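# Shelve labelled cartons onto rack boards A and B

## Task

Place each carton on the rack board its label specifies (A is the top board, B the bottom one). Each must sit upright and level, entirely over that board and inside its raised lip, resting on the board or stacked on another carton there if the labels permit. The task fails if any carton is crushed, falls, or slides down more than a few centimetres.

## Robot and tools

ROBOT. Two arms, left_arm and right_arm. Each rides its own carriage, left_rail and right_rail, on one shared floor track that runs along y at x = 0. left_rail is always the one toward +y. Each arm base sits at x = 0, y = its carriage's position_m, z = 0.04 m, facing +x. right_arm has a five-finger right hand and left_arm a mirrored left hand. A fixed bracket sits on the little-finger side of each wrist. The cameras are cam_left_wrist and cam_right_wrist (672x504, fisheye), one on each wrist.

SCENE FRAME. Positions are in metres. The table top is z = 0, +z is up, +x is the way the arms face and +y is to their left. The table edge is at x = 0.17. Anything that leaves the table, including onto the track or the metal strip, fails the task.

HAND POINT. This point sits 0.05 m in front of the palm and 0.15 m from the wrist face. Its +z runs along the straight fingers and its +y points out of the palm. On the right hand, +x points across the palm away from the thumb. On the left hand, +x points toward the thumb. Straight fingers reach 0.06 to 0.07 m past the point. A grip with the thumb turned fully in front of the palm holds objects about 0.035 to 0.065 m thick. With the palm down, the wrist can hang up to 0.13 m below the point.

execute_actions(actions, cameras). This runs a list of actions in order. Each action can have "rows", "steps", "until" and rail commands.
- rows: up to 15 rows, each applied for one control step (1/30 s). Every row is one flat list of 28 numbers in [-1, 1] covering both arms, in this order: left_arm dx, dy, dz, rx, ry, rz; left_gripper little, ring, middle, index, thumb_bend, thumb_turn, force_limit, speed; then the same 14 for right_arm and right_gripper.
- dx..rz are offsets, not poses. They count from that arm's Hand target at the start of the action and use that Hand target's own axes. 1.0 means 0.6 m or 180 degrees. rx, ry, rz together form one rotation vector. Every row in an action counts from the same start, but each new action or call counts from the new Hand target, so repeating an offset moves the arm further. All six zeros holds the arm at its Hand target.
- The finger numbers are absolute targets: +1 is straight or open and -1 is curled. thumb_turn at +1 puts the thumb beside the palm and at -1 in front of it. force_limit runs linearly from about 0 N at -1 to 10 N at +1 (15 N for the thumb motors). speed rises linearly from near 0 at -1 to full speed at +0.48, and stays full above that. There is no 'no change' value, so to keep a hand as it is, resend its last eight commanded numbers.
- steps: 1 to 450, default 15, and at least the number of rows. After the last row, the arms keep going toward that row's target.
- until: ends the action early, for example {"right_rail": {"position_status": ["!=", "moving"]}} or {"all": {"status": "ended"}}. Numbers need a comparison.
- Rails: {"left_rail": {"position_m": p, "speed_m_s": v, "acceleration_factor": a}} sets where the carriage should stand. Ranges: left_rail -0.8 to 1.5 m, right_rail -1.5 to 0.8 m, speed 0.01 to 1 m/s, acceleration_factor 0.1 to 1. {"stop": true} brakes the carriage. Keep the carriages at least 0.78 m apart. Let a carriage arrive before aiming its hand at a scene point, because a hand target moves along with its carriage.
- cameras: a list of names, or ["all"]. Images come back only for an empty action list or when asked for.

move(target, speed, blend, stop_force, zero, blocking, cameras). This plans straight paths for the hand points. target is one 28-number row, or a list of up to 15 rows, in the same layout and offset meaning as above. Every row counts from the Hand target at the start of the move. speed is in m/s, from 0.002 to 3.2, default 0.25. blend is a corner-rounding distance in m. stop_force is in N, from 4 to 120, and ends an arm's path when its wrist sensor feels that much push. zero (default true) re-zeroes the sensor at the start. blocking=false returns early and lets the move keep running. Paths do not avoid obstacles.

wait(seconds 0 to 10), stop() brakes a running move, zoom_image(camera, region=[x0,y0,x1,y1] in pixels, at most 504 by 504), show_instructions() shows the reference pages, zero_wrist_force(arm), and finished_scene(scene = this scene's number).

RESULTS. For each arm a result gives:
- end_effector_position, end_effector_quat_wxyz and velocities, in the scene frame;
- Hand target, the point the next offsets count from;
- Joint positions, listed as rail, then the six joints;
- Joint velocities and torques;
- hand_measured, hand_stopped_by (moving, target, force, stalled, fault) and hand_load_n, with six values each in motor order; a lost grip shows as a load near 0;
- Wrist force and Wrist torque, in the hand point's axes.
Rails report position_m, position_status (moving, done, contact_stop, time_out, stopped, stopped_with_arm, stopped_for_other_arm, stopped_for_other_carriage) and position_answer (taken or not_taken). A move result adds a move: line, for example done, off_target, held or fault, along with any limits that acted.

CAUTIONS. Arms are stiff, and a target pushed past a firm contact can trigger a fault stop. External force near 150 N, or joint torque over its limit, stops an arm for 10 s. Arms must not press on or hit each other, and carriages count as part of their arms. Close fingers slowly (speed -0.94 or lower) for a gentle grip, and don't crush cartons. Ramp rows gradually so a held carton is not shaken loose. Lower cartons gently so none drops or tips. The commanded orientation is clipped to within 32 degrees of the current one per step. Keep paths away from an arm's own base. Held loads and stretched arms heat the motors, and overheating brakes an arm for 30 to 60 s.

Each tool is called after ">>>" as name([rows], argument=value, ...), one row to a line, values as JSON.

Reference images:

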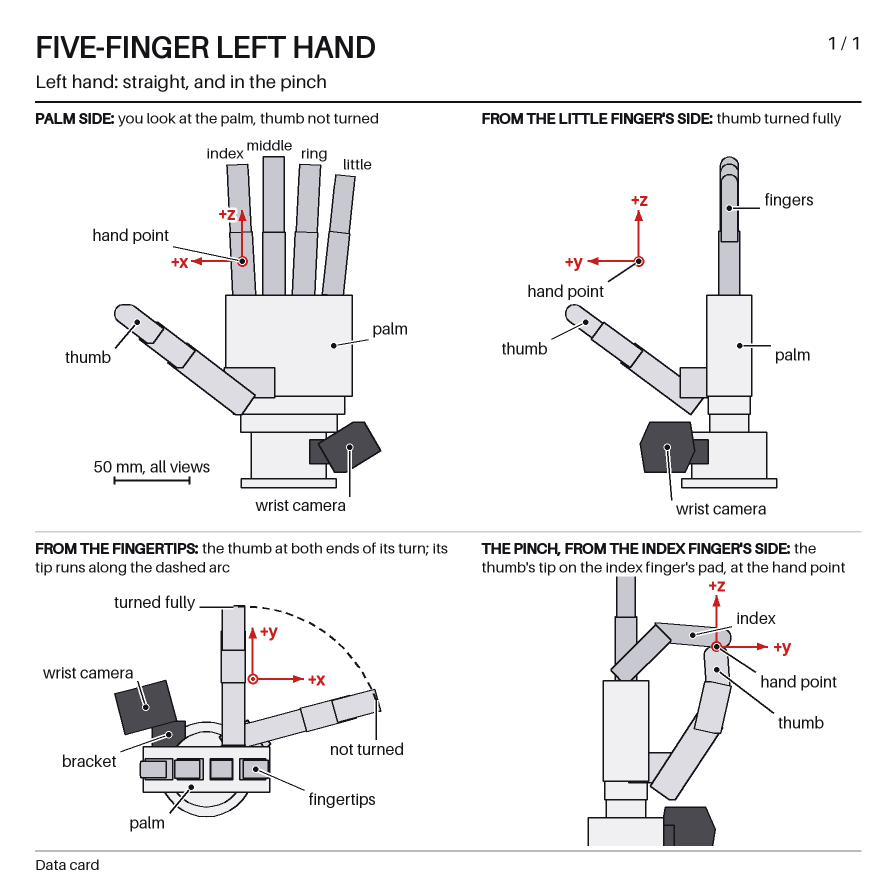

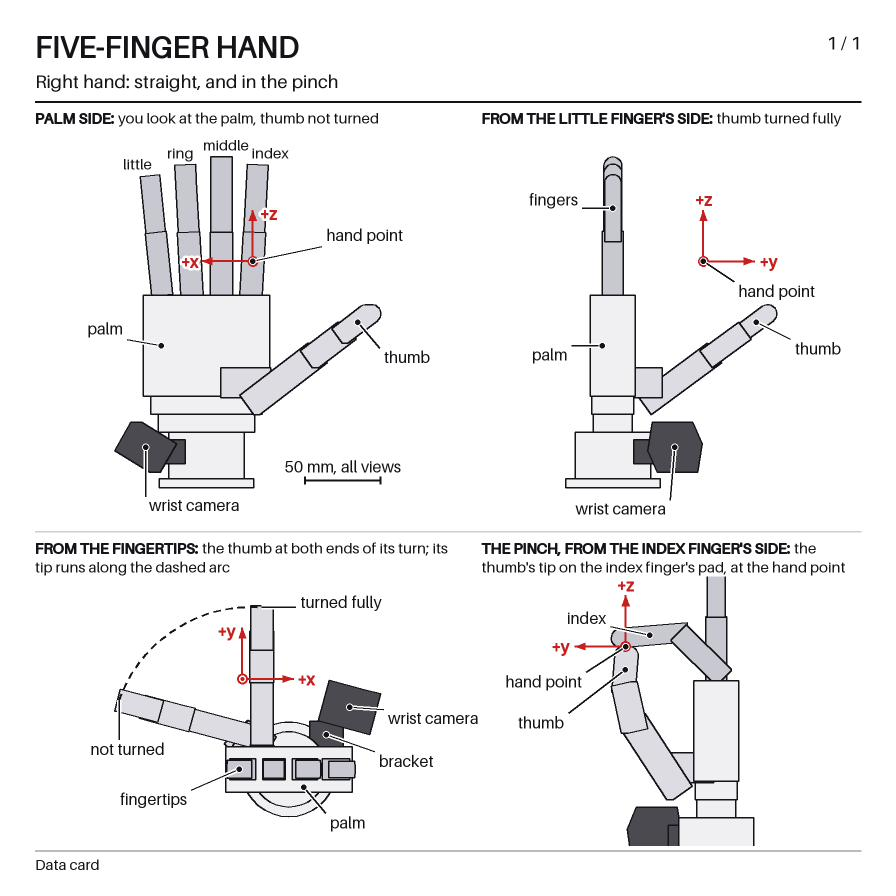

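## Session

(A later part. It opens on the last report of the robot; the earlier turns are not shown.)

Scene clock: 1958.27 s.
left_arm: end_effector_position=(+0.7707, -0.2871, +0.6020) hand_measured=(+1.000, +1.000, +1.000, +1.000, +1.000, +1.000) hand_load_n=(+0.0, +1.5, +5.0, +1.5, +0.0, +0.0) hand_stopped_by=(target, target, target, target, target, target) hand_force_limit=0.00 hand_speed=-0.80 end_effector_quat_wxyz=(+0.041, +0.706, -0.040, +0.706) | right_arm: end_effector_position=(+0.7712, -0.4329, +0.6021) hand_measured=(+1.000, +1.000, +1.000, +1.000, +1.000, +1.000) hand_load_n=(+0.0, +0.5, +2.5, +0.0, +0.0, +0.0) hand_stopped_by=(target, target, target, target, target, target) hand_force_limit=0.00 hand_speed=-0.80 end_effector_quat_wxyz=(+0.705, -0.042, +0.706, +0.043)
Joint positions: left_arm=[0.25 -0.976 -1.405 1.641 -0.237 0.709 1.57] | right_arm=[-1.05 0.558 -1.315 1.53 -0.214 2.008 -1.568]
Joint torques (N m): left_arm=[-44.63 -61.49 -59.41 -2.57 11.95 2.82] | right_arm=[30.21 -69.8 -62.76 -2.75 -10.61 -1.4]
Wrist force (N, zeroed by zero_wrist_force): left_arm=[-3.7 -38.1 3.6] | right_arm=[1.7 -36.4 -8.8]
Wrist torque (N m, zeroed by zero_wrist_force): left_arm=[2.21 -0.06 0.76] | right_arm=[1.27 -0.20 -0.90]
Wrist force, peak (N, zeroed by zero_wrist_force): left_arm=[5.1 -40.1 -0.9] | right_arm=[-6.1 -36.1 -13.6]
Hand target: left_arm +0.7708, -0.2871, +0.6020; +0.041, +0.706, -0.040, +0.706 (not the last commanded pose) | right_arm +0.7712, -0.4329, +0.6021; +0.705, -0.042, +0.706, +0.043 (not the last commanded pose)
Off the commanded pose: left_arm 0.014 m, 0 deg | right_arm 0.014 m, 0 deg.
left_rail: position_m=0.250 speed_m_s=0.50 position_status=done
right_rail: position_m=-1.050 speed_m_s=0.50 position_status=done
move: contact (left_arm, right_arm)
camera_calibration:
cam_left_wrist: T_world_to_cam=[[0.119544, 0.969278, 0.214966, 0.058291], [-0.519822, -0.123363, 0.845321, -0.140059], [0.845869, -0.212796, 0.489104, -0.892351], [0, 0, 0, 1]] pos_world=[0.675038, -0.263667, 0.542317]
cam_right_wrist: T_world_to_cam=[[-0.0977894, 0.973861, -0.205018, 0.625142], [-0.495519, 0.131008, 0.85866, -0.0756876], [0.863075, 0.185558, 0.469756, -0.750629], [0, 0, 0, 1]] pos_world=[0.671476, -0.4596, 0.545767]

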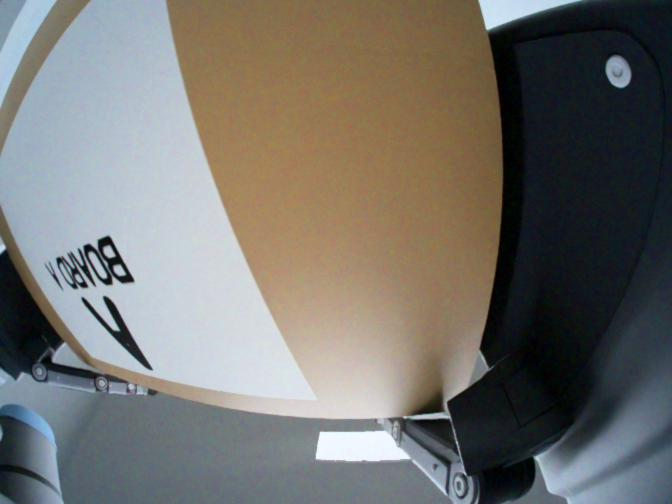

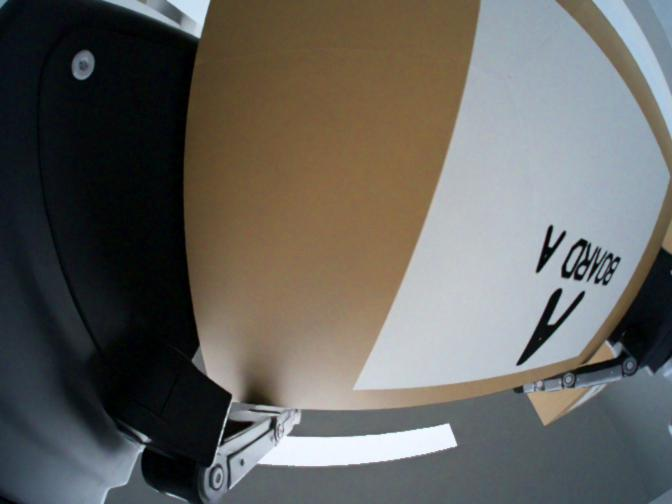

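>>> move(target=[-0.0010, 0, 0, 0, 0, 0, 1, 1, 1, 1, 1, 1, 0, -0.8, 0.0010, 0, 0, 0, 0, 0, 1, 1, 1, 1, 1, 1, 0, -0.8], speed=0.01)

>>> move([
  [0.0003, -0.004, -0.0004, 0, 0, 0, 1, 1, 1, 1, 1, 1, 0, -0.8, -0.0003, -0.004, -0.0004, 0, 0, 0, 1, 1, 1, 1, 1, 1, 0, -0.8],
  [0.0003, -0.045, -0.0047, 0, 0, 0, 1, 1, 1, 1, 1, 1, 0, -0.8, -0.0003, -0.045, -0.0047, 0, 0, 0, 1, 1, 1, 1, 1, 1, 0, -0.8],
], speed=[0.005, 0.04], cameras=["all"])

Scene clock: 1965.40 s.
left_arm: end_effector_position=(+0.7707, -0.2871, +0.6016) hand_measured=(+1.000, +1.000, +1.000, +1.000, +1.000, +1.000) hand_load_n=(+0.0, +1.0, +4.5, +1.5, +0.0, +0.0) hand_stopped_by=(target, target, target, target, target, target) hand_force_limit=0.00 hand_speed=-0.80 end_effector_quat_wxyz=(+0.041, +0.706, -0.040, +0.706) | right_arm: end_effector_position=(+0.7712, -0.4329, +0.6017) hand_measured=(+1.000, +1.000, +1.000, +1.000, +1.000, +1.000) hand_load_n=(+0.0, +0.0, +3.0, +0.5, +0.0, +0.0) hand_stopped_by=(target, target, target, target, target, target) hand_force_limit=0.00 hand_speed=-0.80 end_effector_quat_wxyz=(+0.705, -0.042, +0.706, +0.043)
Joint positions: left_arm=[0.25 -0.976 -1.405 1.642 -0.238 0.709 1.57] | right_arm=[-1.05 0.558 -1.315 1.531 -0.215 2.008 -1.568]
Joint torques (N m): left_arm=[-41.23 -29.19 -36.51 -6.4 12.12 1.19] | right_arm=[15.79 -45.79 -36.49 -5.28 -12.21 -0.76]
Wrist force (N, zeroed by zero_wrist_force): left_arm=[5.2 -37.2 0.9] | right_arm=[-7.4 -36.9 -14.5]
Wrist torque (N m, zeroed by zero_wrist_force): left_arm=[2.30 0.41 1.24] | right_arm=[1.49 -0.02 -1.40]
Wrist force, peak (N, zeroed by zero_wrist_force): left_arm=[-4.1 -38.4 3.5] | right_arm=[-7.4 -36.9 -14.5]
Hand target: left_arm +0.7708, -0.2871, +0.6014; +0.041, +0.706, -0.040, +0.706 | right_arm +0.7712, -0.4329, +0.6015; +0.705, -0.042, +0.706, +0.043
Off the commanded pose: left_arm 0.000 m, 0 deg | right_arm 0.000 m, 0 deg.
left_rail: position_m=0.250 speed_m_s=0.50 position_status=done
right_rail: position_m=-1.050 speed_m_s=0.50 position_status=done
move: done

Scene clock: 1966.97 s.
left_arm: end_effector_position=(+0.7710, -0.2601, +0.6016) hand_measured=(+1.000, +1.000, +1.000, +1.000, +1.000, +1.000) hand_load_n=(+0.0, +0.0, +0.0, +0.0, +0.0, -0.5) hand_stopped_by=(target, target, target, target, target, target) hand_force_limit=0.00 hand_speed=-0.80 end_effector_quat_wxyz=(+0.041, +0.706, -0.040, +0.706) | right_arm: end_effector_position=(+0.7716, -0.4599, +0.6016) hand_measured=(+1.000, +1.000, +1.000, +1.000, +1.000, +1.000) hand_load_n=(+0.0, +0.0, +0.0, +0.0, +0.0, +0.0) hand_stopped_by=(target, target, target, target, target, target) hand_force_limit=0.00 hand_speed=-0.80 end_effector_quat_wxyz=(+0.705, -0.042, +0.706, +0.043)
Joint positions: left_arm=[0.25 -0.952 -1.433 1.675 -0.243 0.733 1.57] | right_arm=[-1.05 0.524 -1.345 1.569 -0.223 1.975 -1.568]
Joint torques (N m): left_arm=[19.14 -66.27 -34.69 -4.81 3.72 -0.44] | right_arm=[-13.4 -74.05 -37.77 -4.54 -3.02 -1.76]
Wrist force (N, zeroed by zero_wrist_force): left_arm=[-0.6 -0.8 -3.5] | right_arm=[0.3 -1.7 0.2]
Wrist torque (N m, zeroed by zero_wrist_force): left_arm=[0.04 -0.10 0.21] | right_arm=[-0.31 -0.03 -0.04]
Wrist force, peak (N, zeroed by zero_wrist_force): left_arm=[8.8 -36.8 0.8] | right_arm=[-9.8 -36.6 -14.0]
Hand target: left_arm +0.7710, -0.2599, +0.6016; +0.041, +0.706, -0.040, +0.706 | right_arm +0.7716, -0.4600, +0.6016; +0.705, -0.042, +0.706, +0.043
Off the commanded pose: left_arm 0.000 m, 0 deg | right_arm 0.000 m, 0 deg.
left_rail: position_m=0.250 speed_m_s=0.50 position_status=done
right_rail: position_m=-1.050 speed_m_s=0.50 position_status=done
move: done
camera_calibration:
cam_left_wrist: T_world_to_cam=[[0.119594, 0.96929, 0.214884, 0.0322049], [-0.519811, -0.123269, 0.845341, -0.136147], [0.845869, -0.212797, 0.489105, -0.886615], [0, 0, 0, 1]] pos_world=[0.675338, -0.236667, 0.541817]
cam_right_wrist: T_world_to_cam=[[-0.0977894, 0.973861, -0.205018, 0.651383], [-0.495519, 0.131008, 0.85866, -0.0714733], [0.863075, 0.185558, 0.469756, -0.745815], [0, 0, 0, 1]] pos_world=[0.671976, -0.4866, 0.545267]

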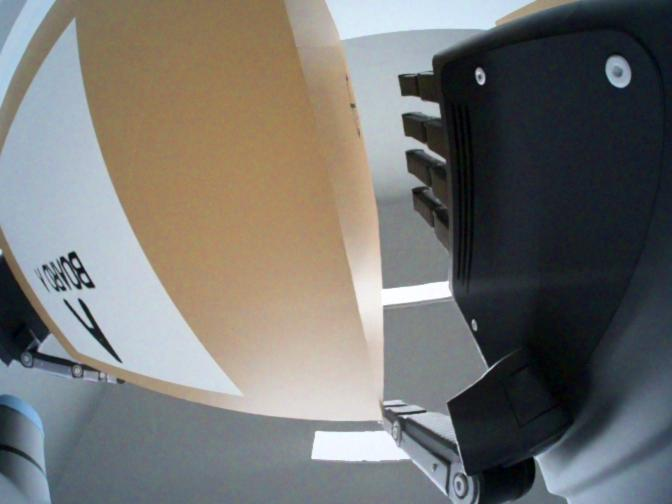

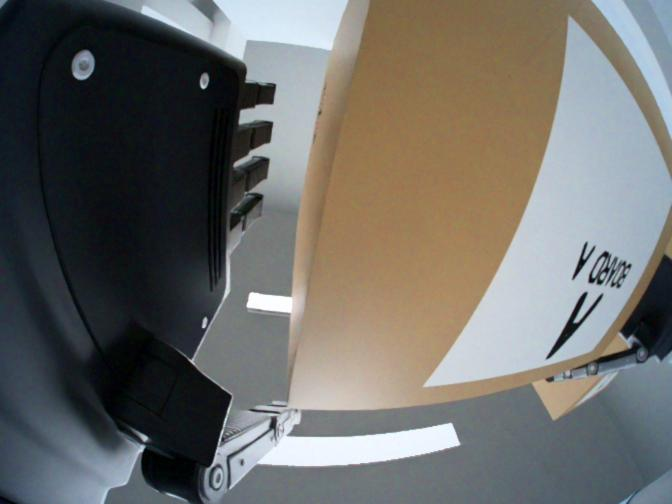

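>>> move(target=[0, 0.0397, -0.3444, 0, 0, 0, 1, 1, 1, 1, 1, 1, 0, -0.8, 0, 0.0416, -0.3442, 0, 0, 0, 1, 1, 1, 1, 1, 1, 0, -0.8], speed=0.15, cameras=["all"])

Scene clock: 1976.60 s.
left_arm: end_effector_position=(+0.5631, -0.2600, +0.6015) hand_measured=(+1.000, +1.000, +1.000, +1.000, +1.000, +1.000) hand_load_n=(+0.0, +0.0, +0.0, +0.0, +0.0, -0.5) hand_stopped_by=(target, target, target, target, target, target) hand_force_limit=0.00 hand_speed=-0.80 end_effector_quat_wxyz=(+0.041, +0.706, -0.040, +0.706) | right_arm: end_effector_position=(+0.5637, -0.4601, +0.6019) hand_measured=(+1.000, +1.000, +1.000, +1.000, +1.000, +1.000) hand_load_n=(+0.0, +0.0, +0.0, +0.0, +0.0, +0.0) hand_stopped_by=(target, target, target, target, target, target) hand_force_limit=0.00 hand_speed=-0.80 end_effector_quat_wxyz=(+0.705, -0.042, +0.706, +0.043)
Joint positions: left_arm=[0.25 -1.286 -1.679 1.925 -0.247 0.4 1.571] | right_arm=[-1.05 0.718 -1.564 1.815 -0.25 2.168 -1.568]
Joint torques (N m): left_arm=[-19.48 -44.49 -33.46 1.76 -3.86 3.25] | right_arm=[14.68 -55.45 -35.84 -3.83 1.68 0.39]
Wrist force (N, zeroed by zero_wrist_force): left_arm=[-0.8 -0.8 -2.9] | right_arm=[0.6 -1.5 -0.6]
Wrist torque (N m, zeroed by zero_wrist_force): left_arm=[0.06 -0.08 0.06] | right_arm=[-0.13 -0.15 -0.01]
Wrist force, peak (N, zeroed by zero_wrist_force): left_arm=[-0.5 -0.9 -3.7] | right_arm=[0.8 -1.5 -1.7]
Hand target: left_arm +0.5630, -0.2600, +0.6016; +0.041, +0.706, -0.040, +0.706 | right_arm +0.5636, -0.4601, +0.6019; +0.705, -0.042, +0.706, +0.043
Off the commanded pose: left_arm 0.000 m, 0 deg | right_arm 0.000 m, 0 deg.
left_rail: position_m=0.250 speed_m_s=0.50 position_status=done
right_rail: position_m=-1.050 speed_m_s=0.50 position_status=done
move: done
camera_calibration:
cam_left_wrist: T_world_to_cam=[[0.119544, 0.969278, 0.214966, 0.0570453], [-0.519822, -0.123363, 0.845321, -0.244221], [0.845869, -0.212796, 0.489104, -0.710758], [0, 0, 0, 1]] pos_world=[0.467438, -0.236667, 0.541817]
cam_right_wrist: T_world_to_cam=[[-0.0978378, 0.973874, -0.204934, 0.631282], [-0.49551, 0.130913, 0.85868, -0.174834], [0.863074, 0.185558, 0.469756, -0.5664], [0, 0, 0, 1]] pos_world=[0.463976, -0.486801, 0.545567]

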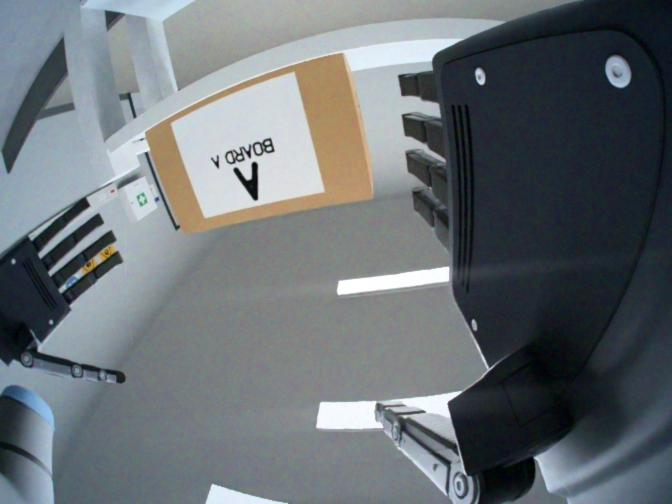

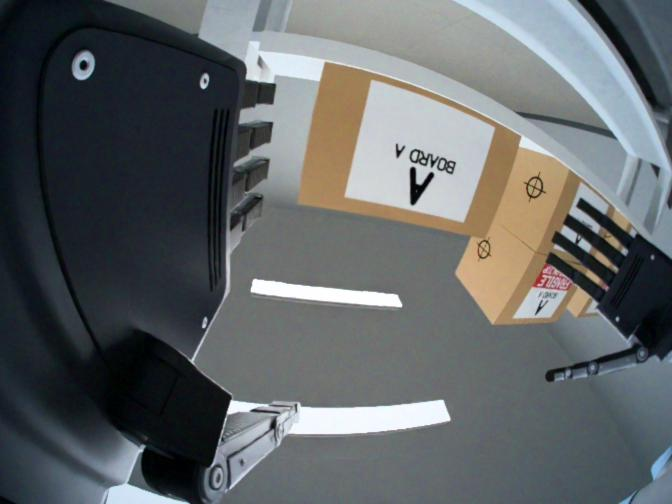

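>>> execute_actions([
  {"left_rail": {"position_m": 1.05}, "steps": 150, "until": {"left_rail": {"position_status": ["!=", "moving"]}}},
  {"right_rail": {"position_m": -0.25}, "steps": 150, "until": {"right_rail": {"position_status": ["!=", "moving"]}}},
], cameras=["all"])

Scene clock: 2068.60 s.
left_arm: end_effector_position=(+0.5630, +0.5400, +0.6015) hand_measured=(+1.000, +1.000, +1.000, +1.000, +1.000, +1.000) hand_load_n=(+0.0, +0.0, +0.0, +0.0, +0.0, +0.0) hand_stopped_by=(target, target, target, target, target, target) hand_force_limit=0.00 hand_speed=-0.80 end_effector_quat_wxyz=(+0.041, +0.706, -0.040, +0.706) | right_arm: end_effector_position=(+0.5636, +0.3399, +0.6019) hand_measured=(+1.000, +1.000, +1.000, +1.000, +1.000, +1.000) hand_load_n=(+0.0, +0.0, +0.0, +0.0, +0.0, +0.0) hand_stopped_by=(target, target, target, target, target, target) hand_force_limit=0.00 hand_speed=-0.80 end_effector_quat_wxyz=(+0.705, -0.042, +0.706, +0.043)
Joint positions: left_arm=[1.05 -1.286 -1.679 1.925 -0.247 0.399 1.571] | right_arm=[-0.25 0.718 -1.564 1.815 -0.25 2.168 -1.568]
Joint torques (N m): left_arm=[20.2 -19.41 -48.32 -3.3 0.41 2.95] | right_arm=[6.05 -36.92 -53.28 -1.29 -0.13 -1.01]
Wrist force (N, zeroed by zero_wrist_force): left_arm=[-0.7 -0.9 -3.0] | right_arm=[0.9 -1.6 -0.5]
Wrist torque (N m, zeroed by zero_wrist_force): left_arm=[0.04 -0.09 0.06] | right_arm=[-0.16 -0.20 0.01]
Wrist force, peak (N, zeroed by zero_wrist_force): left_arm=[-0.4 -1.7 -3.5] | right_arm=[0.8 -2.6 -0.8]
Hand target: left_arm +0.5630, +0.5400, +0.6016; +0.041, +0.706, -0.040, +0.706 | right_arm +0.5636, +0.3399, +0.6019; +0.705, -0.042, +0.706, +0.043
Off the commanded pose: left_arm 0.000 m, 0 deg | right_arm 0.000 m, 0 deg.
left_rail: position_m=1.050 speed_m_s=0.50 position_status=done
right_rail: position_m=-0.250 speed_m_s=0.50 position_status=done
camera_calibration:
cam_left_wrist: T_world_to_cam=[[0.119544, 0.969278, 0.214966, -0.718365], [-0.519822, -0.123363, 0.845321, -0.145582], [0.845869, -0.212796, 0.489104, -0.540437], [0, 0, 0, 1]] pos_world=[0.467338, 0.563333, 0.541817]
cam_right_wrist: T_world_to_cam=[[-0.0977894, 0.973861, -0.205018, -0.1478], [-0.495519, 0.131008, 0.85866, -0.279629], [0.863075, 0.185558, 0.469756, -0.71476], [0, 0, 0, 1]] pos_world=[0.463876, 0.3132, 0.545567]

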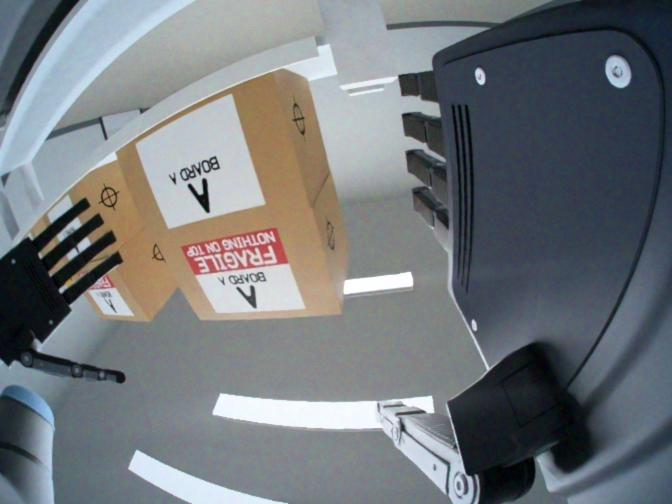

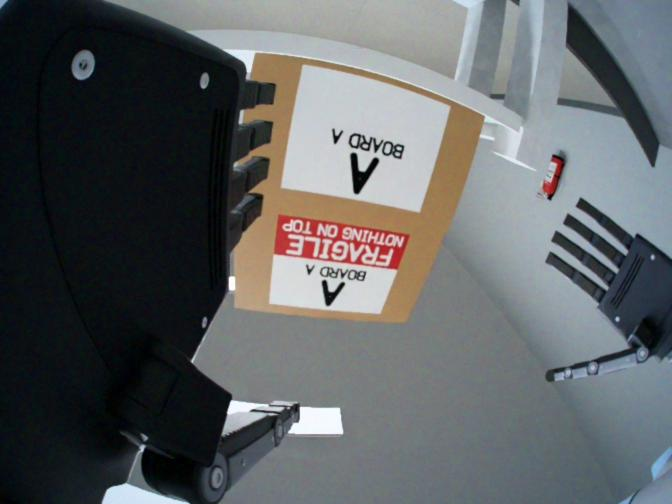

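>>> move(target=[-0.4, -0.07, -0.2622, 0.0433, 0, 0, 1, 1, 1, 1, 1, 1, 0, -0.8, 0.4, 0.0273, -0.1935, -0.0406, 0, 0, 1, 1, 1, 1, 1, 1, 0, -0.8], speed=0.2, cameras=["all"])

Scene clock: 2078.77 s.
left_arm: end_effector_position=(+0.4116, +0.5994, +0.3615) hand_measured=(+1.000, +1.000, +1.000, +1.000, +1.000, +1.000) hand_load_n=(+0.0, +0.0, +0.0, +0.0, +0.0, +0.0) hand_stopped_by=(target, target, target, target, target, target) hand_force_limit=0.00 hand_speed=-0.80 end_effector_quat_wxyz=(-0.007, +0.706, +0.008, +0.708) | right_arm: end_effector_position=(+0.4460, +0.3427, +0.3621) hand_measured=(+1.000, +1.000, +1.000, +1.000, +1.000, +1.000) hand_load_n=(+0.0, +0.0, +0.0, +0.0, +0.0, +0.0) hand_stopped_by=(target, target, target, target, target, target) hand_force_limit=0.00 hand_speed=-0.80 end_effector_quat_wxyz=(+0.701, -0.087, +0.702, +0.088)
Joint positions: left_arm=[1.05 -1.65 -1.632 2.365 -0.704 -0.101 1.54] | right_arm=[-0.25 0.816 -1.485 2.211 -0.726 2.139 -1.568]
Joint torques (N m): left_arm=[-21.04 -38.89 -23.12 -2.9 -3.47 2.85] | right_arm=[15.77 -28.94 -25.97 -4 -2.42 -2.39]
Wrist force (N, zeroed by zero_wrist_force): left_arm=[-0.7 -1.4 -3.3] | right_arm=[1.1 -1.8 -0.7]
Wrist torque (N m, zeroed by zero_wrist_force): left_arm=[0.02 -0.04 -0.01] | right_arm=[-0.15 -0.16 -0.03]
Wrist force, peak (N, zeroed by zero_wrist_force): left_arm=[-1.6 -1.0 -4.3] | right_arm=[2.1 -1.7 -1.3]
Hand target: left_arm +0.4116, +0.5994, +0.3615; -0.007, +0.707, +0.008, +0.707 | right_arm +0.4460, +0.3427, +0.3621; +0.701, -0.087, +0.702, +0.088
Off the commanded pose: left_arm 0.000 m, 0 deg | right_arm 0.000 m, 0 deg.
left_rail: position_m=1.050 speed_m_s=0.50 position_status=done
right_rail: position_m=-0.250 speed_m_s=0.50 position_status=done
move: done
camera_calibration:
cam_left_wrist: T_world_to_cam=[[-0.0133749, 0.976571, 0.214778, -0.655899], [-0.500563, -0.192484, 0.84403, 0.0199545], [0.865597, -0.0962213, 0.49141, -0.361171], [0, 0, 0, 1]] pos_world=[0.313845, 0.60962, 0.301514]
cam_right_wrist: T_world_to_cam=[[-0.220825, 0.953553, -0.204876, -0.149356], [-0.50837, 0.0667349, 0.858549, -0.104568], [0.832344, 0.293741, 0.470021, -0.524634], [0, 0, 0, 1]] pos_world=[0.350535, 0.303504, 0.305767]

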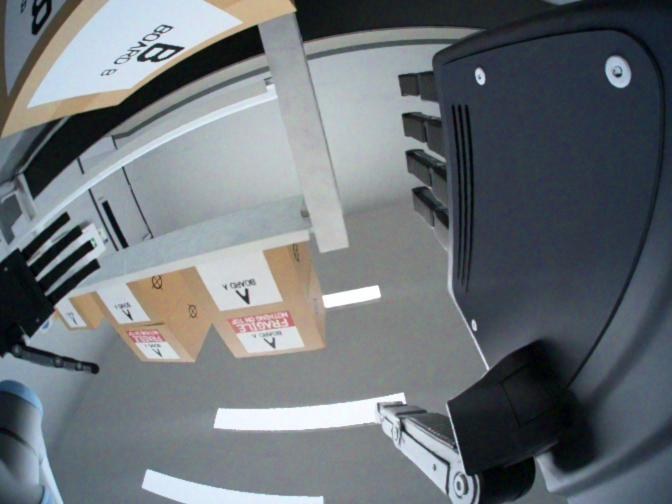

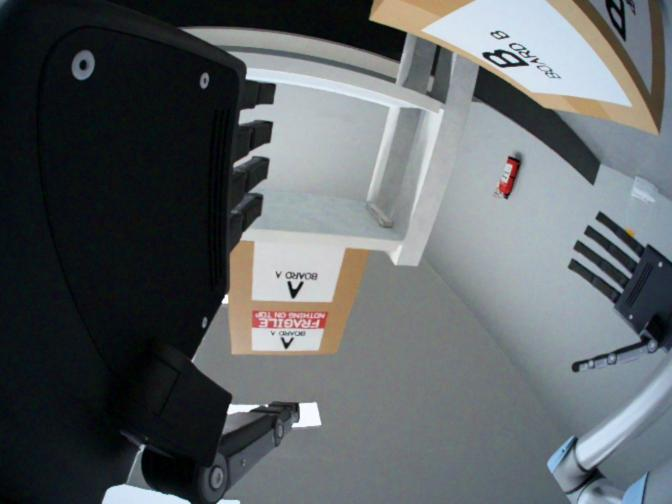

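>>> zoom_image(camera="cam_right_wrist", region=[180, 0, 500, 280])

>>> zoom_image(camera="cam_left_wrist", region=[0, 0, 370, 280])

Scaled by 1.575 from the camera's 672x504 image, which has a finer 960x720 frame.

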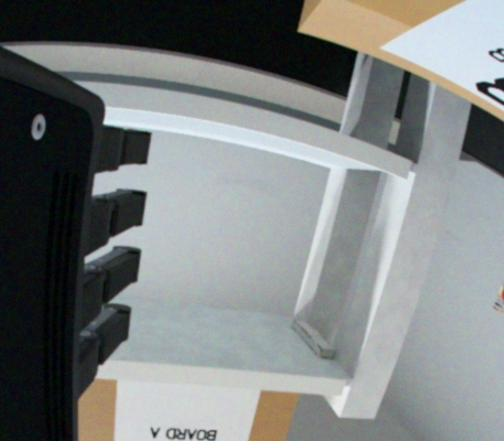

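Scaled by 1.362 from the camera's 672x504 image, which has a finer 960x720 frame.

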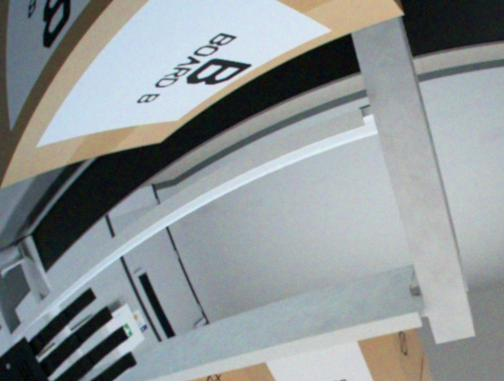

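>>> zoom_image(camera="cam_right_wrist", region=[330, 60, 480, 160])

>>> zoom_image(camera="cam_left_wrist", region=[170, 50, 360, 270])

Scaled by 3.360 from the camera's 672x504 image, which has a finer 960x720 frame.

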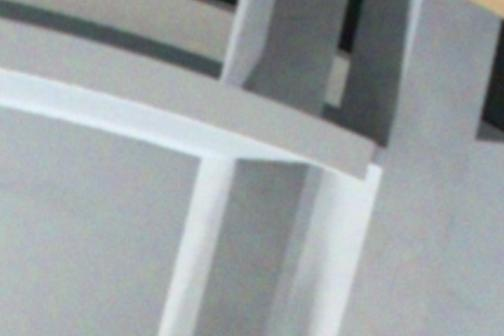

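Scaled by 2.291 from the camera's 672x504 image, which has a finer 960x720 frame.

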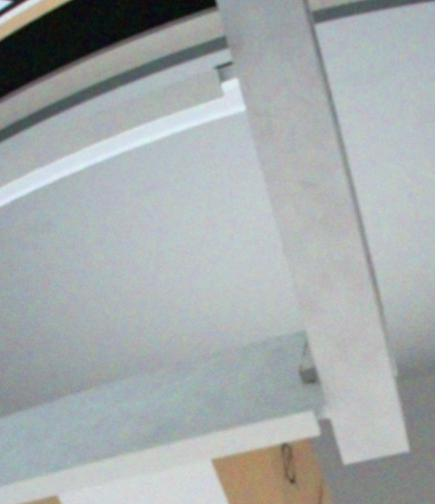

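>>> move(target=[-0.366, 0, 0, 0, 0, 0, 1, 1, 1, 1, 1, 1, 0, -0.8, 0.367, 0, 0, 0, 0, 0, 1, 1, 1, 1, 1, 1, 0, -0.8], speed=0.12, cameras=["all"])

Scene clock: 2153.40 s.
left_arm: end_effector_position=(+0.4116, +0.6005, +0.1518) hand_measured=(+1.000, +1.000, +1.000, +1.000, +1.000, +1.000) hand_load_n=(+0.0, +0.0, +0.0, +0.0, -0.5, +0.0) hand_stopped_by=(target, target, target, target, target, target) hand_force_limit=0.00 hand_speed=-0.80 end_effector_quat_wxyz=(-0.006, +0.704, +0.012, +0.711) | right_arm: end_effector_position=(+0.4457, +0.3430, +0.1419) hand_measured=(+1.000, +1.000, +1.000, +1.000, +1.000, +1.000) hand_load_n=(+0.0, +0.0, +0.0, +0.0, +0.0, +0.0) hand_stopped_by=(target, target, target, target, target, target) hand_force_limit=0.00 hand_speed=-0.80 end_effector_quat_wxyz=(+0.701, -0.087, +0.702, +0.088)
Joint positions: left_arm=[1.05 -1.65 -1.175 2.464 -1.194 -0.104 1.467] | right_arm=[-0.25 0.817 -1.098 2.309 -1.21 2.14 -1.568]
Joint torques (N m): left_arm=[0.47 -35.1 -11.23 0.14 -0.04 0] | right_arm=[-1.16 -45.15 -27.37 -3.97 -1.74 -2.82]
Wrist force (N, zeroed by zero_wrist_force): left_arm=[57.5 -11.6 -0.8] | right_arm=[0.8 -1.2 -1.1]
Wrist torque (N m, zeroed by zero_wrist_force): left_arm=[-1.30 -6.92 1.97] | right_arm=[-0.02 -0.10 0.06]
Wrist force, peak (N, zeroed by zero_wrist_force): left_arm=[192.3 -27.5 10.0] | right_arm=[1.3 -2.2 -1.0]
Hand target: left_arm +0.4116, +0.6005, +0.1518; -0.006, +0.704, +0.012, +0.711 (not the last commanded pose) | right_arm +0.4457, +0.3430, +0.1419; +0.701, -0.087, +0.702, +0.088
Off the commanded pose: left_arm 0.010 m, 1 deg | right_arm 0.000 m, 0 deg.
FORCE FAULT: contact force on the left arm reached its limit, and that arm stopped for 10 seconds. The contact can be on any part of that arm, not only on its tool. That arm's remaining commands of this call were not run. That arm's target is now where it stood when the stop ended, not its last command. That arm accepts commands again.
left_rail: position_m=1.050 speed_m_s=0.50 position_status=done
right_rail: position_m=-0.250 speed_m_s=0.50 position_status=done
move: fault (left_arm)
camera_calibration:
cam_left_wrist: T_world_to_cam=[[-0.0177638, 0.978111, 0.207324, -0.609851], [-0.506008, -0.187636, 0.841872, 0.196775], [0.862346, -0.0899527, 0.498265, -0.261407], [0, 0, 0, 1]] pos_world=[0.31416, 0.60991, 0.0910275]
cam_right_wrist: T_world_to_cam=[[-0.220825, 0.953553, -0.204876, -0.194918], [-0.50837, 0.0667349, 0.858549, 0.0843048], [0.832344, 0.293741, 0.470021, -0.421004], [0, 0, 0, 1]] pos_world=[0.350235, 0.303904, 0.0855666]

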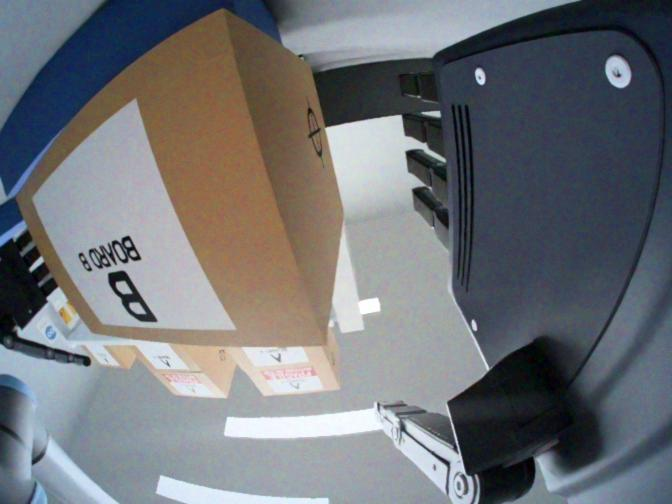

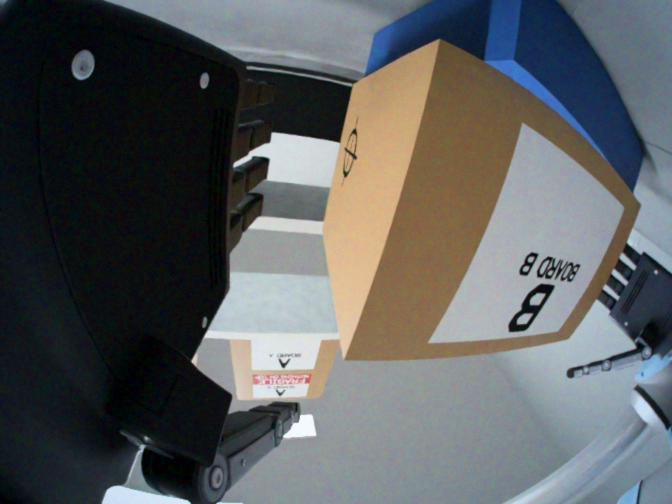

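>>> zoom_image(camera="cam_left_wrist", region=[0, 0, 340, 260])

>>> zoom_image(camera="cam_right_wrist", region=[332, 0, 672, 260])

Scaled by 1.482 from the camera's 672x504 image, which has a finer 960x720 frame.

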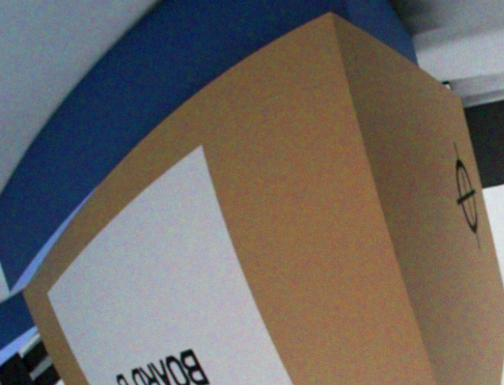

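Scaled by 1.482 from the camera's 672x504 image, which has a finer 960x720 frame.

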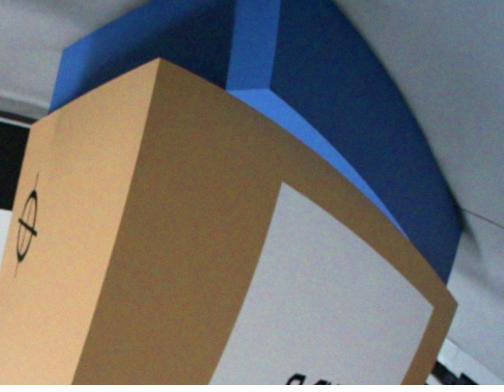

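>>> move(target=[0.05, 0, 0, 0, 0, 0, 1, 1, 1, 1, 1, 1, 0, -0.8, -0.05, 0, 0, 0, 0, 0, 1, 1, 1, 1, 1, 1, 0, -0.8], speed=0.06, cameras=["all"])

Scene clock: 2210.67 s.
left_arm: end_effector_position=(+0.4112, +0.6007, +0.1818) hand_measured=(+1.000, +1.000, +1.000, +1.000, +1.000, +1.000) hand_load_n=(+0.0, +0.0, +0.0, +0.0, +0.0, +0.0) hand_stopped_by=(target, target, target, target, target, target) hand_force_limit=0.00 hand_speed=-0.80 end_effector_quat_wxyz=(-0.006, +0.704, +0.012, +0.710) | right_arm: end_effector_position=(+0.4458, +0.3430, +0.1719) hand_measured=(+1.000, +1.000, +1.000, +1.000, +1.000, +1.000) hand_load_n=(+0.0, +0.0, +0.0, +0.0, +0.0, +0.0) hand_stopped_by=(target, target, target, target, target, target) hand_force_limit=0.00 hand_speed=-0.80 end_effector_quat_wxyz=(+0.701, -0.087, +0.702, +0.088)
Joint positions: left_arm=[1.05 -1.651 -1.25 2.461 -1.12 -0.105 1.471] | right_arm=[-0.25 0.817 -1.159 2.306 -1.146 2.14 -1.568]
Joint torques (N m): left_arm=[-19.11 -33.55 -22.35 2.98 -3.34 -2.61] | right_arm=[-17.47 -70.76 -29.82 0.47 -2.1 1.71]
Wrist force (N, zeroed by zero_wrist_force): left_arm=[-2.7 3.8 -2.9] | right_arm=[0.9 -1.3 -0.7]
Wrist torque (N m, zeroed by zero_wrist_force): left_arm=[0.79 0.33 0.03] | right_arm=[-0.13 -0.10 0.04]
Wrist force, peak (N, zeroed by zero_wrist_force): left_arm=[57.1 -11.3 -0.9] | right_arm=[1.6 -1.2 -1.4]
Hand target: left_arm +0.4113, +0.6007, +0.1818; -0.006, +0.704, +0.012, +0.711 | right_arm +0.4458, +0.3430, +0.1719; +0.701, -0.087, +0.702, +0.088
Off the commanded pose: left_arm 0.000 m, 0 deg | right_arm 0.000 m, 0 deg.
left_rail: position_m=1.050 speed_m_s=0.50 position_status=done
right_rail: position_m=-0.250 speed_m_s=0.50 position_status=done
move: done
camera_calibration:
cam_left_wrist: T_world_to_cam=[[-0.0177251, 0.978139, 0.207194, -0.616383], [-0.505733, -0.187534, 0.84206, 0.171251], [0.862508, -0.0898595, 0.498002, -0.276146], [0, 0, 0, 1]] pos_world=[0.31386, 0.61021, 0.121028]
cam_right_wrist: T_world_to_cam=[[-0.220825, 0.953553, -0.204876, -0.188654], [-0.50837, 0.0667349, 0.858549, 0.0586059], [0.832344, 0.293741, 0.470021, -0.435158], [0, 0, 0, 1]] pos_world=[0.350335, 0.303804, 0.115567]

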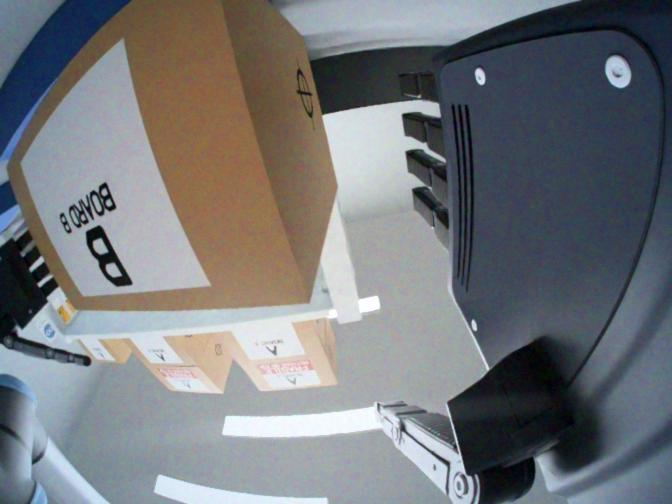

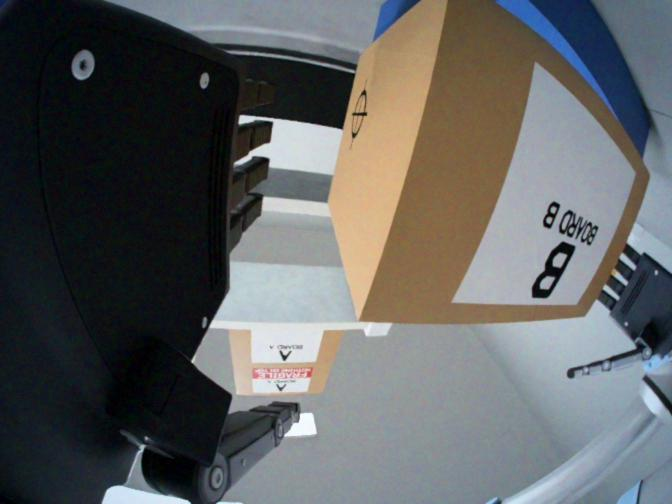

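>>> move([
  [0.5, 0, 0, 0, 0, 0, 1, 1, 1, 1, 1, 1, 0, -0.8, -0.5, 0, 0, 0, 0, 0, 1, 1, 1, 1, 1, 1, 0, -0.8],
  [0.5, -0.05, 0, 0.0262, -0.4995, -0.0262, 1, 1, 1, 1, 1, 1, 0, -0.8, -0.5, 0, 0, 0, 0, 0, 1, 1, 1, 1, 1, 1, 0, -0.8],
], speed=0.3, cameras=["all"])

Scene clock: 2223.47 s.
left_arm: end_effector_position=(+0.4075, +0.6333, +0.4815) hand_measured=(+1.000, +1.000, +1.000, +1.000, +1.000, +1.000) hand_load_n=(+0.0, +0.0, +0.0, +0.0, +0.0, +0.0) hand_stopped_by=(target, target, target, target, target, target) hand_force_limit=0.00 hand_speed=-0.80 end_effector_quat_wxyz=(+0.005, +0.998, +0.065, +0.005) | right_arm: end_effector_position=(+0.4462, +0.3424, +0.4719) hand_measured=(+1.000, +1.000, +1.000, +1.000, +1.000, +1.000) hand_load_n=(+0.0, +0.0, +0.0, +0.0, +0.0, +0.0) hand_stopped_by=(target, target, target, target, target, target) hand_force_limit=0.00 hand_speed=-0.80 end_effector_quat_wxyz=(+0.701, -0.087, +0.702, +0.088)
Joint positions: left_arm=[1.05 -1.121 -1.915 2.005 -1.673 -1.565 3.462] | right_arm=[-0.25 0.816 -1.608 2.104 -0.495 2.138 -1.568]
Joint torques (N m): left_arm=[21.68 -4.54 -53.9 -1.22 -3.55 3.31] | right_arm=[14.46 -49.22 -52.08 0.77 1.66 2.74]
Wrist force (N, zeroed by zero_wrist_force): left_arm=[-5.3 5.1 -6.0] | right_arm=[0.8 -1.9 -0.9]
Wrist torque (N m, zeroed by zero_wrist_force): left_arm=[1.20 0.60 -0.64] | right_arm=[-0.15 -0.16 -0.14]
Wrist force, peak (N, zeroed by zero_wrist_force): left_arm=[-5.3 5.1 -6.0] | right_arm=[2.4 -1.5 -1.0]
Hand target: left_arm +0.4075, +0.6333, +0.4815; +0.005, +0.998, +0.065, +0.005 | right_arm +0.4462, +0.3424, +0.4719; +0.701, -0.087, +0.702, +0.088
Off the commanded pose: left_arm 0.000 m, 0 deg | right_arm 0.000 m, 0 deg.
left_rail: position_m=1.050 speed_m_s=0.50 position_status=done
right_rail: position_m=-0.250 speed_m_s=0.50 position_status=done
move: done
camera_calibration:
cam_left_wrist: T_world_to_cam=[[0.0884382, 0.995954, -0.0159583, -0.657531], [0.856545, -0.0678618, 0.511591, -0.548738], [0.508438, -0.0589132, -0.859081, 0.358883], [0, 0, 0, 1]] pos_world=[0.3457, 0.638775, 0.578546]
cam_right_wrist: T_world_to_cam=[[-0.220825, 0.953553, -0.204876, -0.126626], [-0.50837, 0.0667349, 0.858549, -0.198722], [0.832344, 0.293741, 0.470021, -0.57635], [0, 0, 0, 1]] pos_world=[0.350735, 0.303304, 0.415567]

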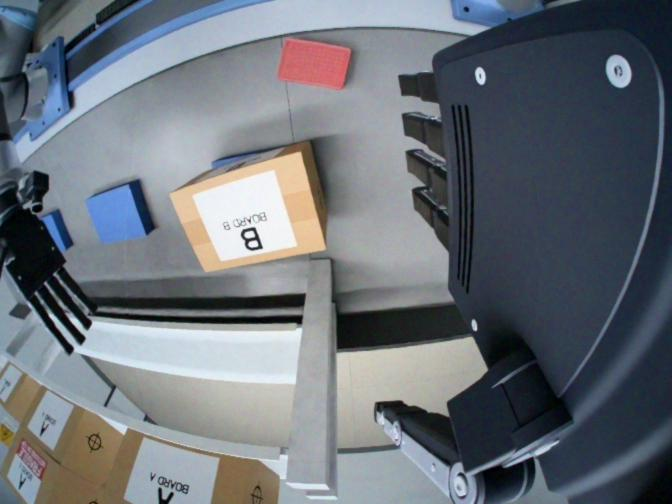

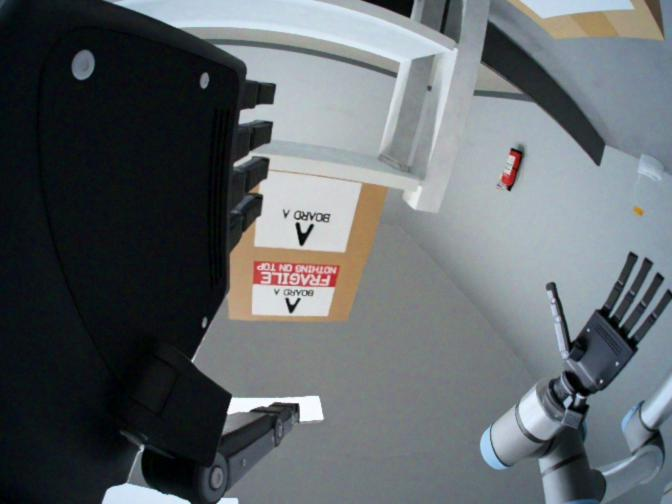

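>>> zoom_image(camera="cam_left_wrist", region=[240, 10, 400, 130])

>>> zoom_image(camera="cam_left_wrist", region=[140, 110, 380, 300])

Scaled by 3.150 from the camera's 672x504 image, which has a finer 960x720 frame.

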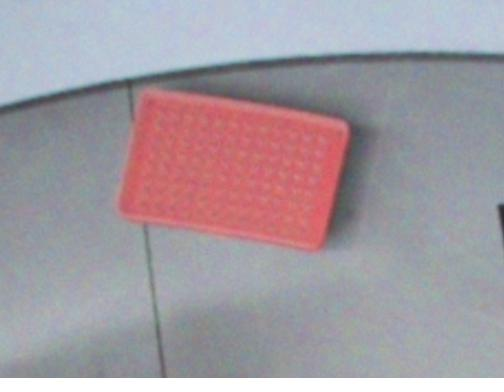

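Scaled by 2.100 from the camera's 672x504 image, which has a finer 960x720 frame.

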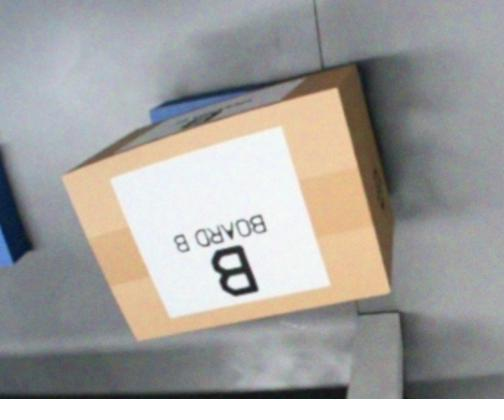

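>>> move(target=[0.0098, 0.066, 0.1358, -0.0262, 0.4995, 0.0262, 1, 1, 1, 1, 1, -1, 0, -0.6, 0.1198, 0.0054, 0.0098, 0, 0, 0, 1, 1, 1, 1, 1, -1, 0, -0.6], speed=0.2, cameras=["all"])

Scene clock: 2347.97 s.
left_arm: end_effector_position=(+0.4205, +0.5941, +0.4005) hand_measured=(+1.000, +1.000, +1.000, +1.000, +1.000, -1.000) hand_load_n=(+0.0, +0.0, +0.0, +0.0, -0.5, -0.5) hand_stopped_by=(target, target, target, target, target, target) hand_force_limit=0.00 hand_speed=-0.60 end_effector_quat_wxyz=(+0.013, +0.716, -0.007, +0.698) | right_arm: end_effector_position=(+0.4510, +0.3472, +0.4000) hand_measured=(+1.000, +1.000, +1.000, +1.000, +1.000, -1.000) hand_load_n=(+0.0, +0.0, +0.0, +0.0, +0.0, +0.0) hand_stopped_by=(target, target, target, target, target, target) hand_force_limit=0.00 hand_speed=-0.60 end_effector_quat_wxyz=(+0.701, -0.087, +0.702, +0.088)
Joint positions: left_arm=[1.05 -1.622 -1.827 2.504 -1.524 -0.034 2.409] | right_arm=[-0.25 0.815 -1.523 2.167 -0.644 2.138 -1.568]
Joint torques (N m): left_arm=[21.65 -1.76 -43.42 -0.27 -1.95 -2.74] | right_arm=[-17.76 -27.73 -27.11 -3.96 -2.99 0.5]
Wrist force (N, zeroed by zero_wrist_force): left_arm=[-3.5 4.4 -4.0] | right_arm=[1.0 -1.7 -0.9]
Wrist torque (N m, zeroed by zero_wrist_force): left_arm=[0.88 0.36 -0.12] | right_arm=[-0.04 -0.15 -0.18]
Wrist force, peak (N, zeroed by zero_wrist_force): left_arm=[-5.5 5.0 -6.3] | right_arm=[1.2 -1.9 -1.3]
Hand target: left_arm +0.4193, +0.5941, +0.4004; -0.006, +0.704, +0.012, +0.711 | right_arm +0.4510, +0.3472, +0.4000; +0.701, -0.087, +0.702, +0.088
Off the commanded pose: left_arm 0.001 m, 4 deg | right_arm 0.000 m, 0 deg.
left_rail: position_m=1.050 speed_m_s=0.50 position_status=done
right_rail: position_m=-0.250 speed_m_s=0.50 position_status=done
move: off_target (left_arm)
camera_calibration:
cam_left_wrist: T_world_to_cam=[[0.041819, 0.977386, 0.207285, -0.679586], [-0.485533, -0.161442, 0.859182, -0.0403015], [0.873217, -0.136574, 0.467802, -0.358233], [0, 0, 0, 1]] pos_world=[0.321667, 0.608787, 0.343077]
cam_right_wrist: T_world_to_cam=[[-0.220745, 0.953581, -0.204831, -0.144831], [-0.508364, 0.0667367, 0.858552, -0.13487], [0.832369, 0.29365, 0.470034, -0.547917], [0, 0, 0, 1]] pos_world=[0.355535, 0.308004, 0.343667]

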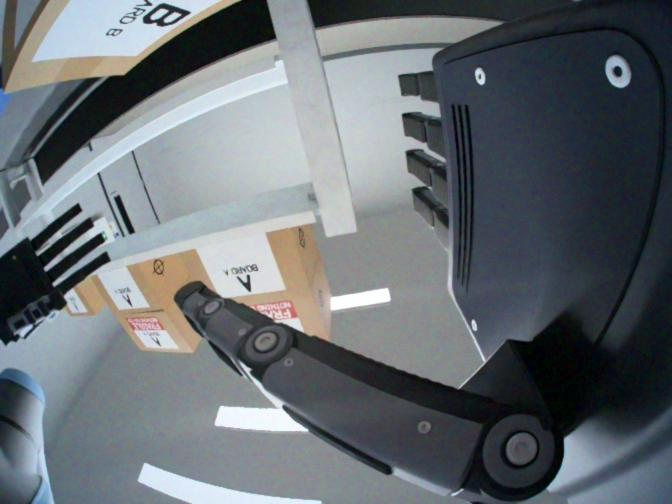

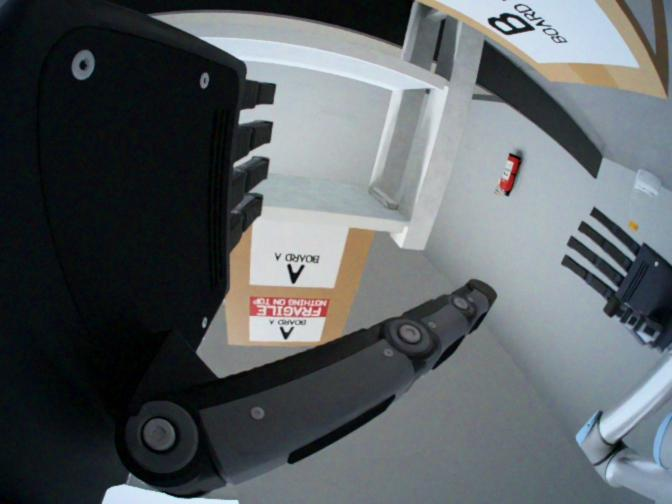

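>>> move([
  [0, -0.0012, -0.0013, -0.125, -0.0031, 0.0027, 1, 1, 1, 1, 1, -1, 0, -0.6, 0, 0, 0, 0, 0, 0, 1, 1, 1, 1, 1, -1, 0, -0.6],
  [0, -0.0012, -0.0013, -0.0014, -0.0031, 0.0027, 1, 1, 1, 1, 1, -1, 0, -0.6, 0, 0, 0, 0, 0, 0, 1, 1, 1, 1, 1, -1, 0, -0.6],
], speed=0.15)

Scene clock: 2421.53 s.
left_arm: end_effector_position=(+0.4185, +0.5948, +0.4004) hand_measured=(+1.000, +1.000, +1.000, +1.000, +1.000, -1.000) hand_load_n=(+0.0, +0.0, +0.0, +0.0, +0.0, -0.5) hand_stopped_by=(target, target, target, target, target, target) hand_force_limit=0.00 hand_speed=-0.60 end_effector_quat_wxyz=(-0.007, +0.707, +0.007, +0.707) | right_arm: end_effector_position=(+0.4510, +0.3472, +0.4000) hand_measured=(+1.000, +1.000, +1.000, +1.000, +1.000, -1.000) hand_load_n=(+0.0, +0.0, +0.0, +0.0, +0.0, -0.5) hand_stopped_by=(target, target, target, target, target, target) hand_force_limit=0.00 hand_speed=-0.60 end_effector_quat_wxyz=(+0.701, -0.087, +0.702, +0.088)
Joint positions: left_arm=[1.05 -1.632 -1.684 2.321 -0.64 -0.081 1.573] | right_arm=[-0.25 0.815 -1.523 2.167 -0.644 2.138 -1.568]
Joint torques (N m): left_arm=[-20.17 -11.76 -41.75 3.03 -3.6 -3.09] | right_arm=[-16.67 -30.85 -27.99 -4.01 -2.67 -0.84]
Wrist force (N, zeroed by zero_wrist_force): left_arm=[-2.7 3.3 -3.4] | right_arm=[0.9 -1.7 -0.7]
Wrist torque (N m, zeroed by zero_wrist_force): left_arm=[0.71 0.26 -0.06] | right_arm=[-0.06 -0.15 -0.18]
Wrist force, peak (N, zeroed by zero_wrist_force): left_arm=[-3.8 4.8 -3.8] | right_arm=[1.3 -2.1 -1.0]
Hand target: left_arm +0.4185, +0.5948, +0.4004; -0.007, +0.707, +0.007, +0.707 | right_arm +0.4510, +0.3472, +0.4000; +0.701, -0.087, +0.702, +0.088
Off the commanded pose: left_arm 0.000 m, 0 deg | right_arm 0.000 m, 0 deg.
left_rail: position_m=1.050 speed_m_s=0.50 position_status=done
right_rail: position_m=-0.250 speed_m_s=0.50 position_status=done
move: done


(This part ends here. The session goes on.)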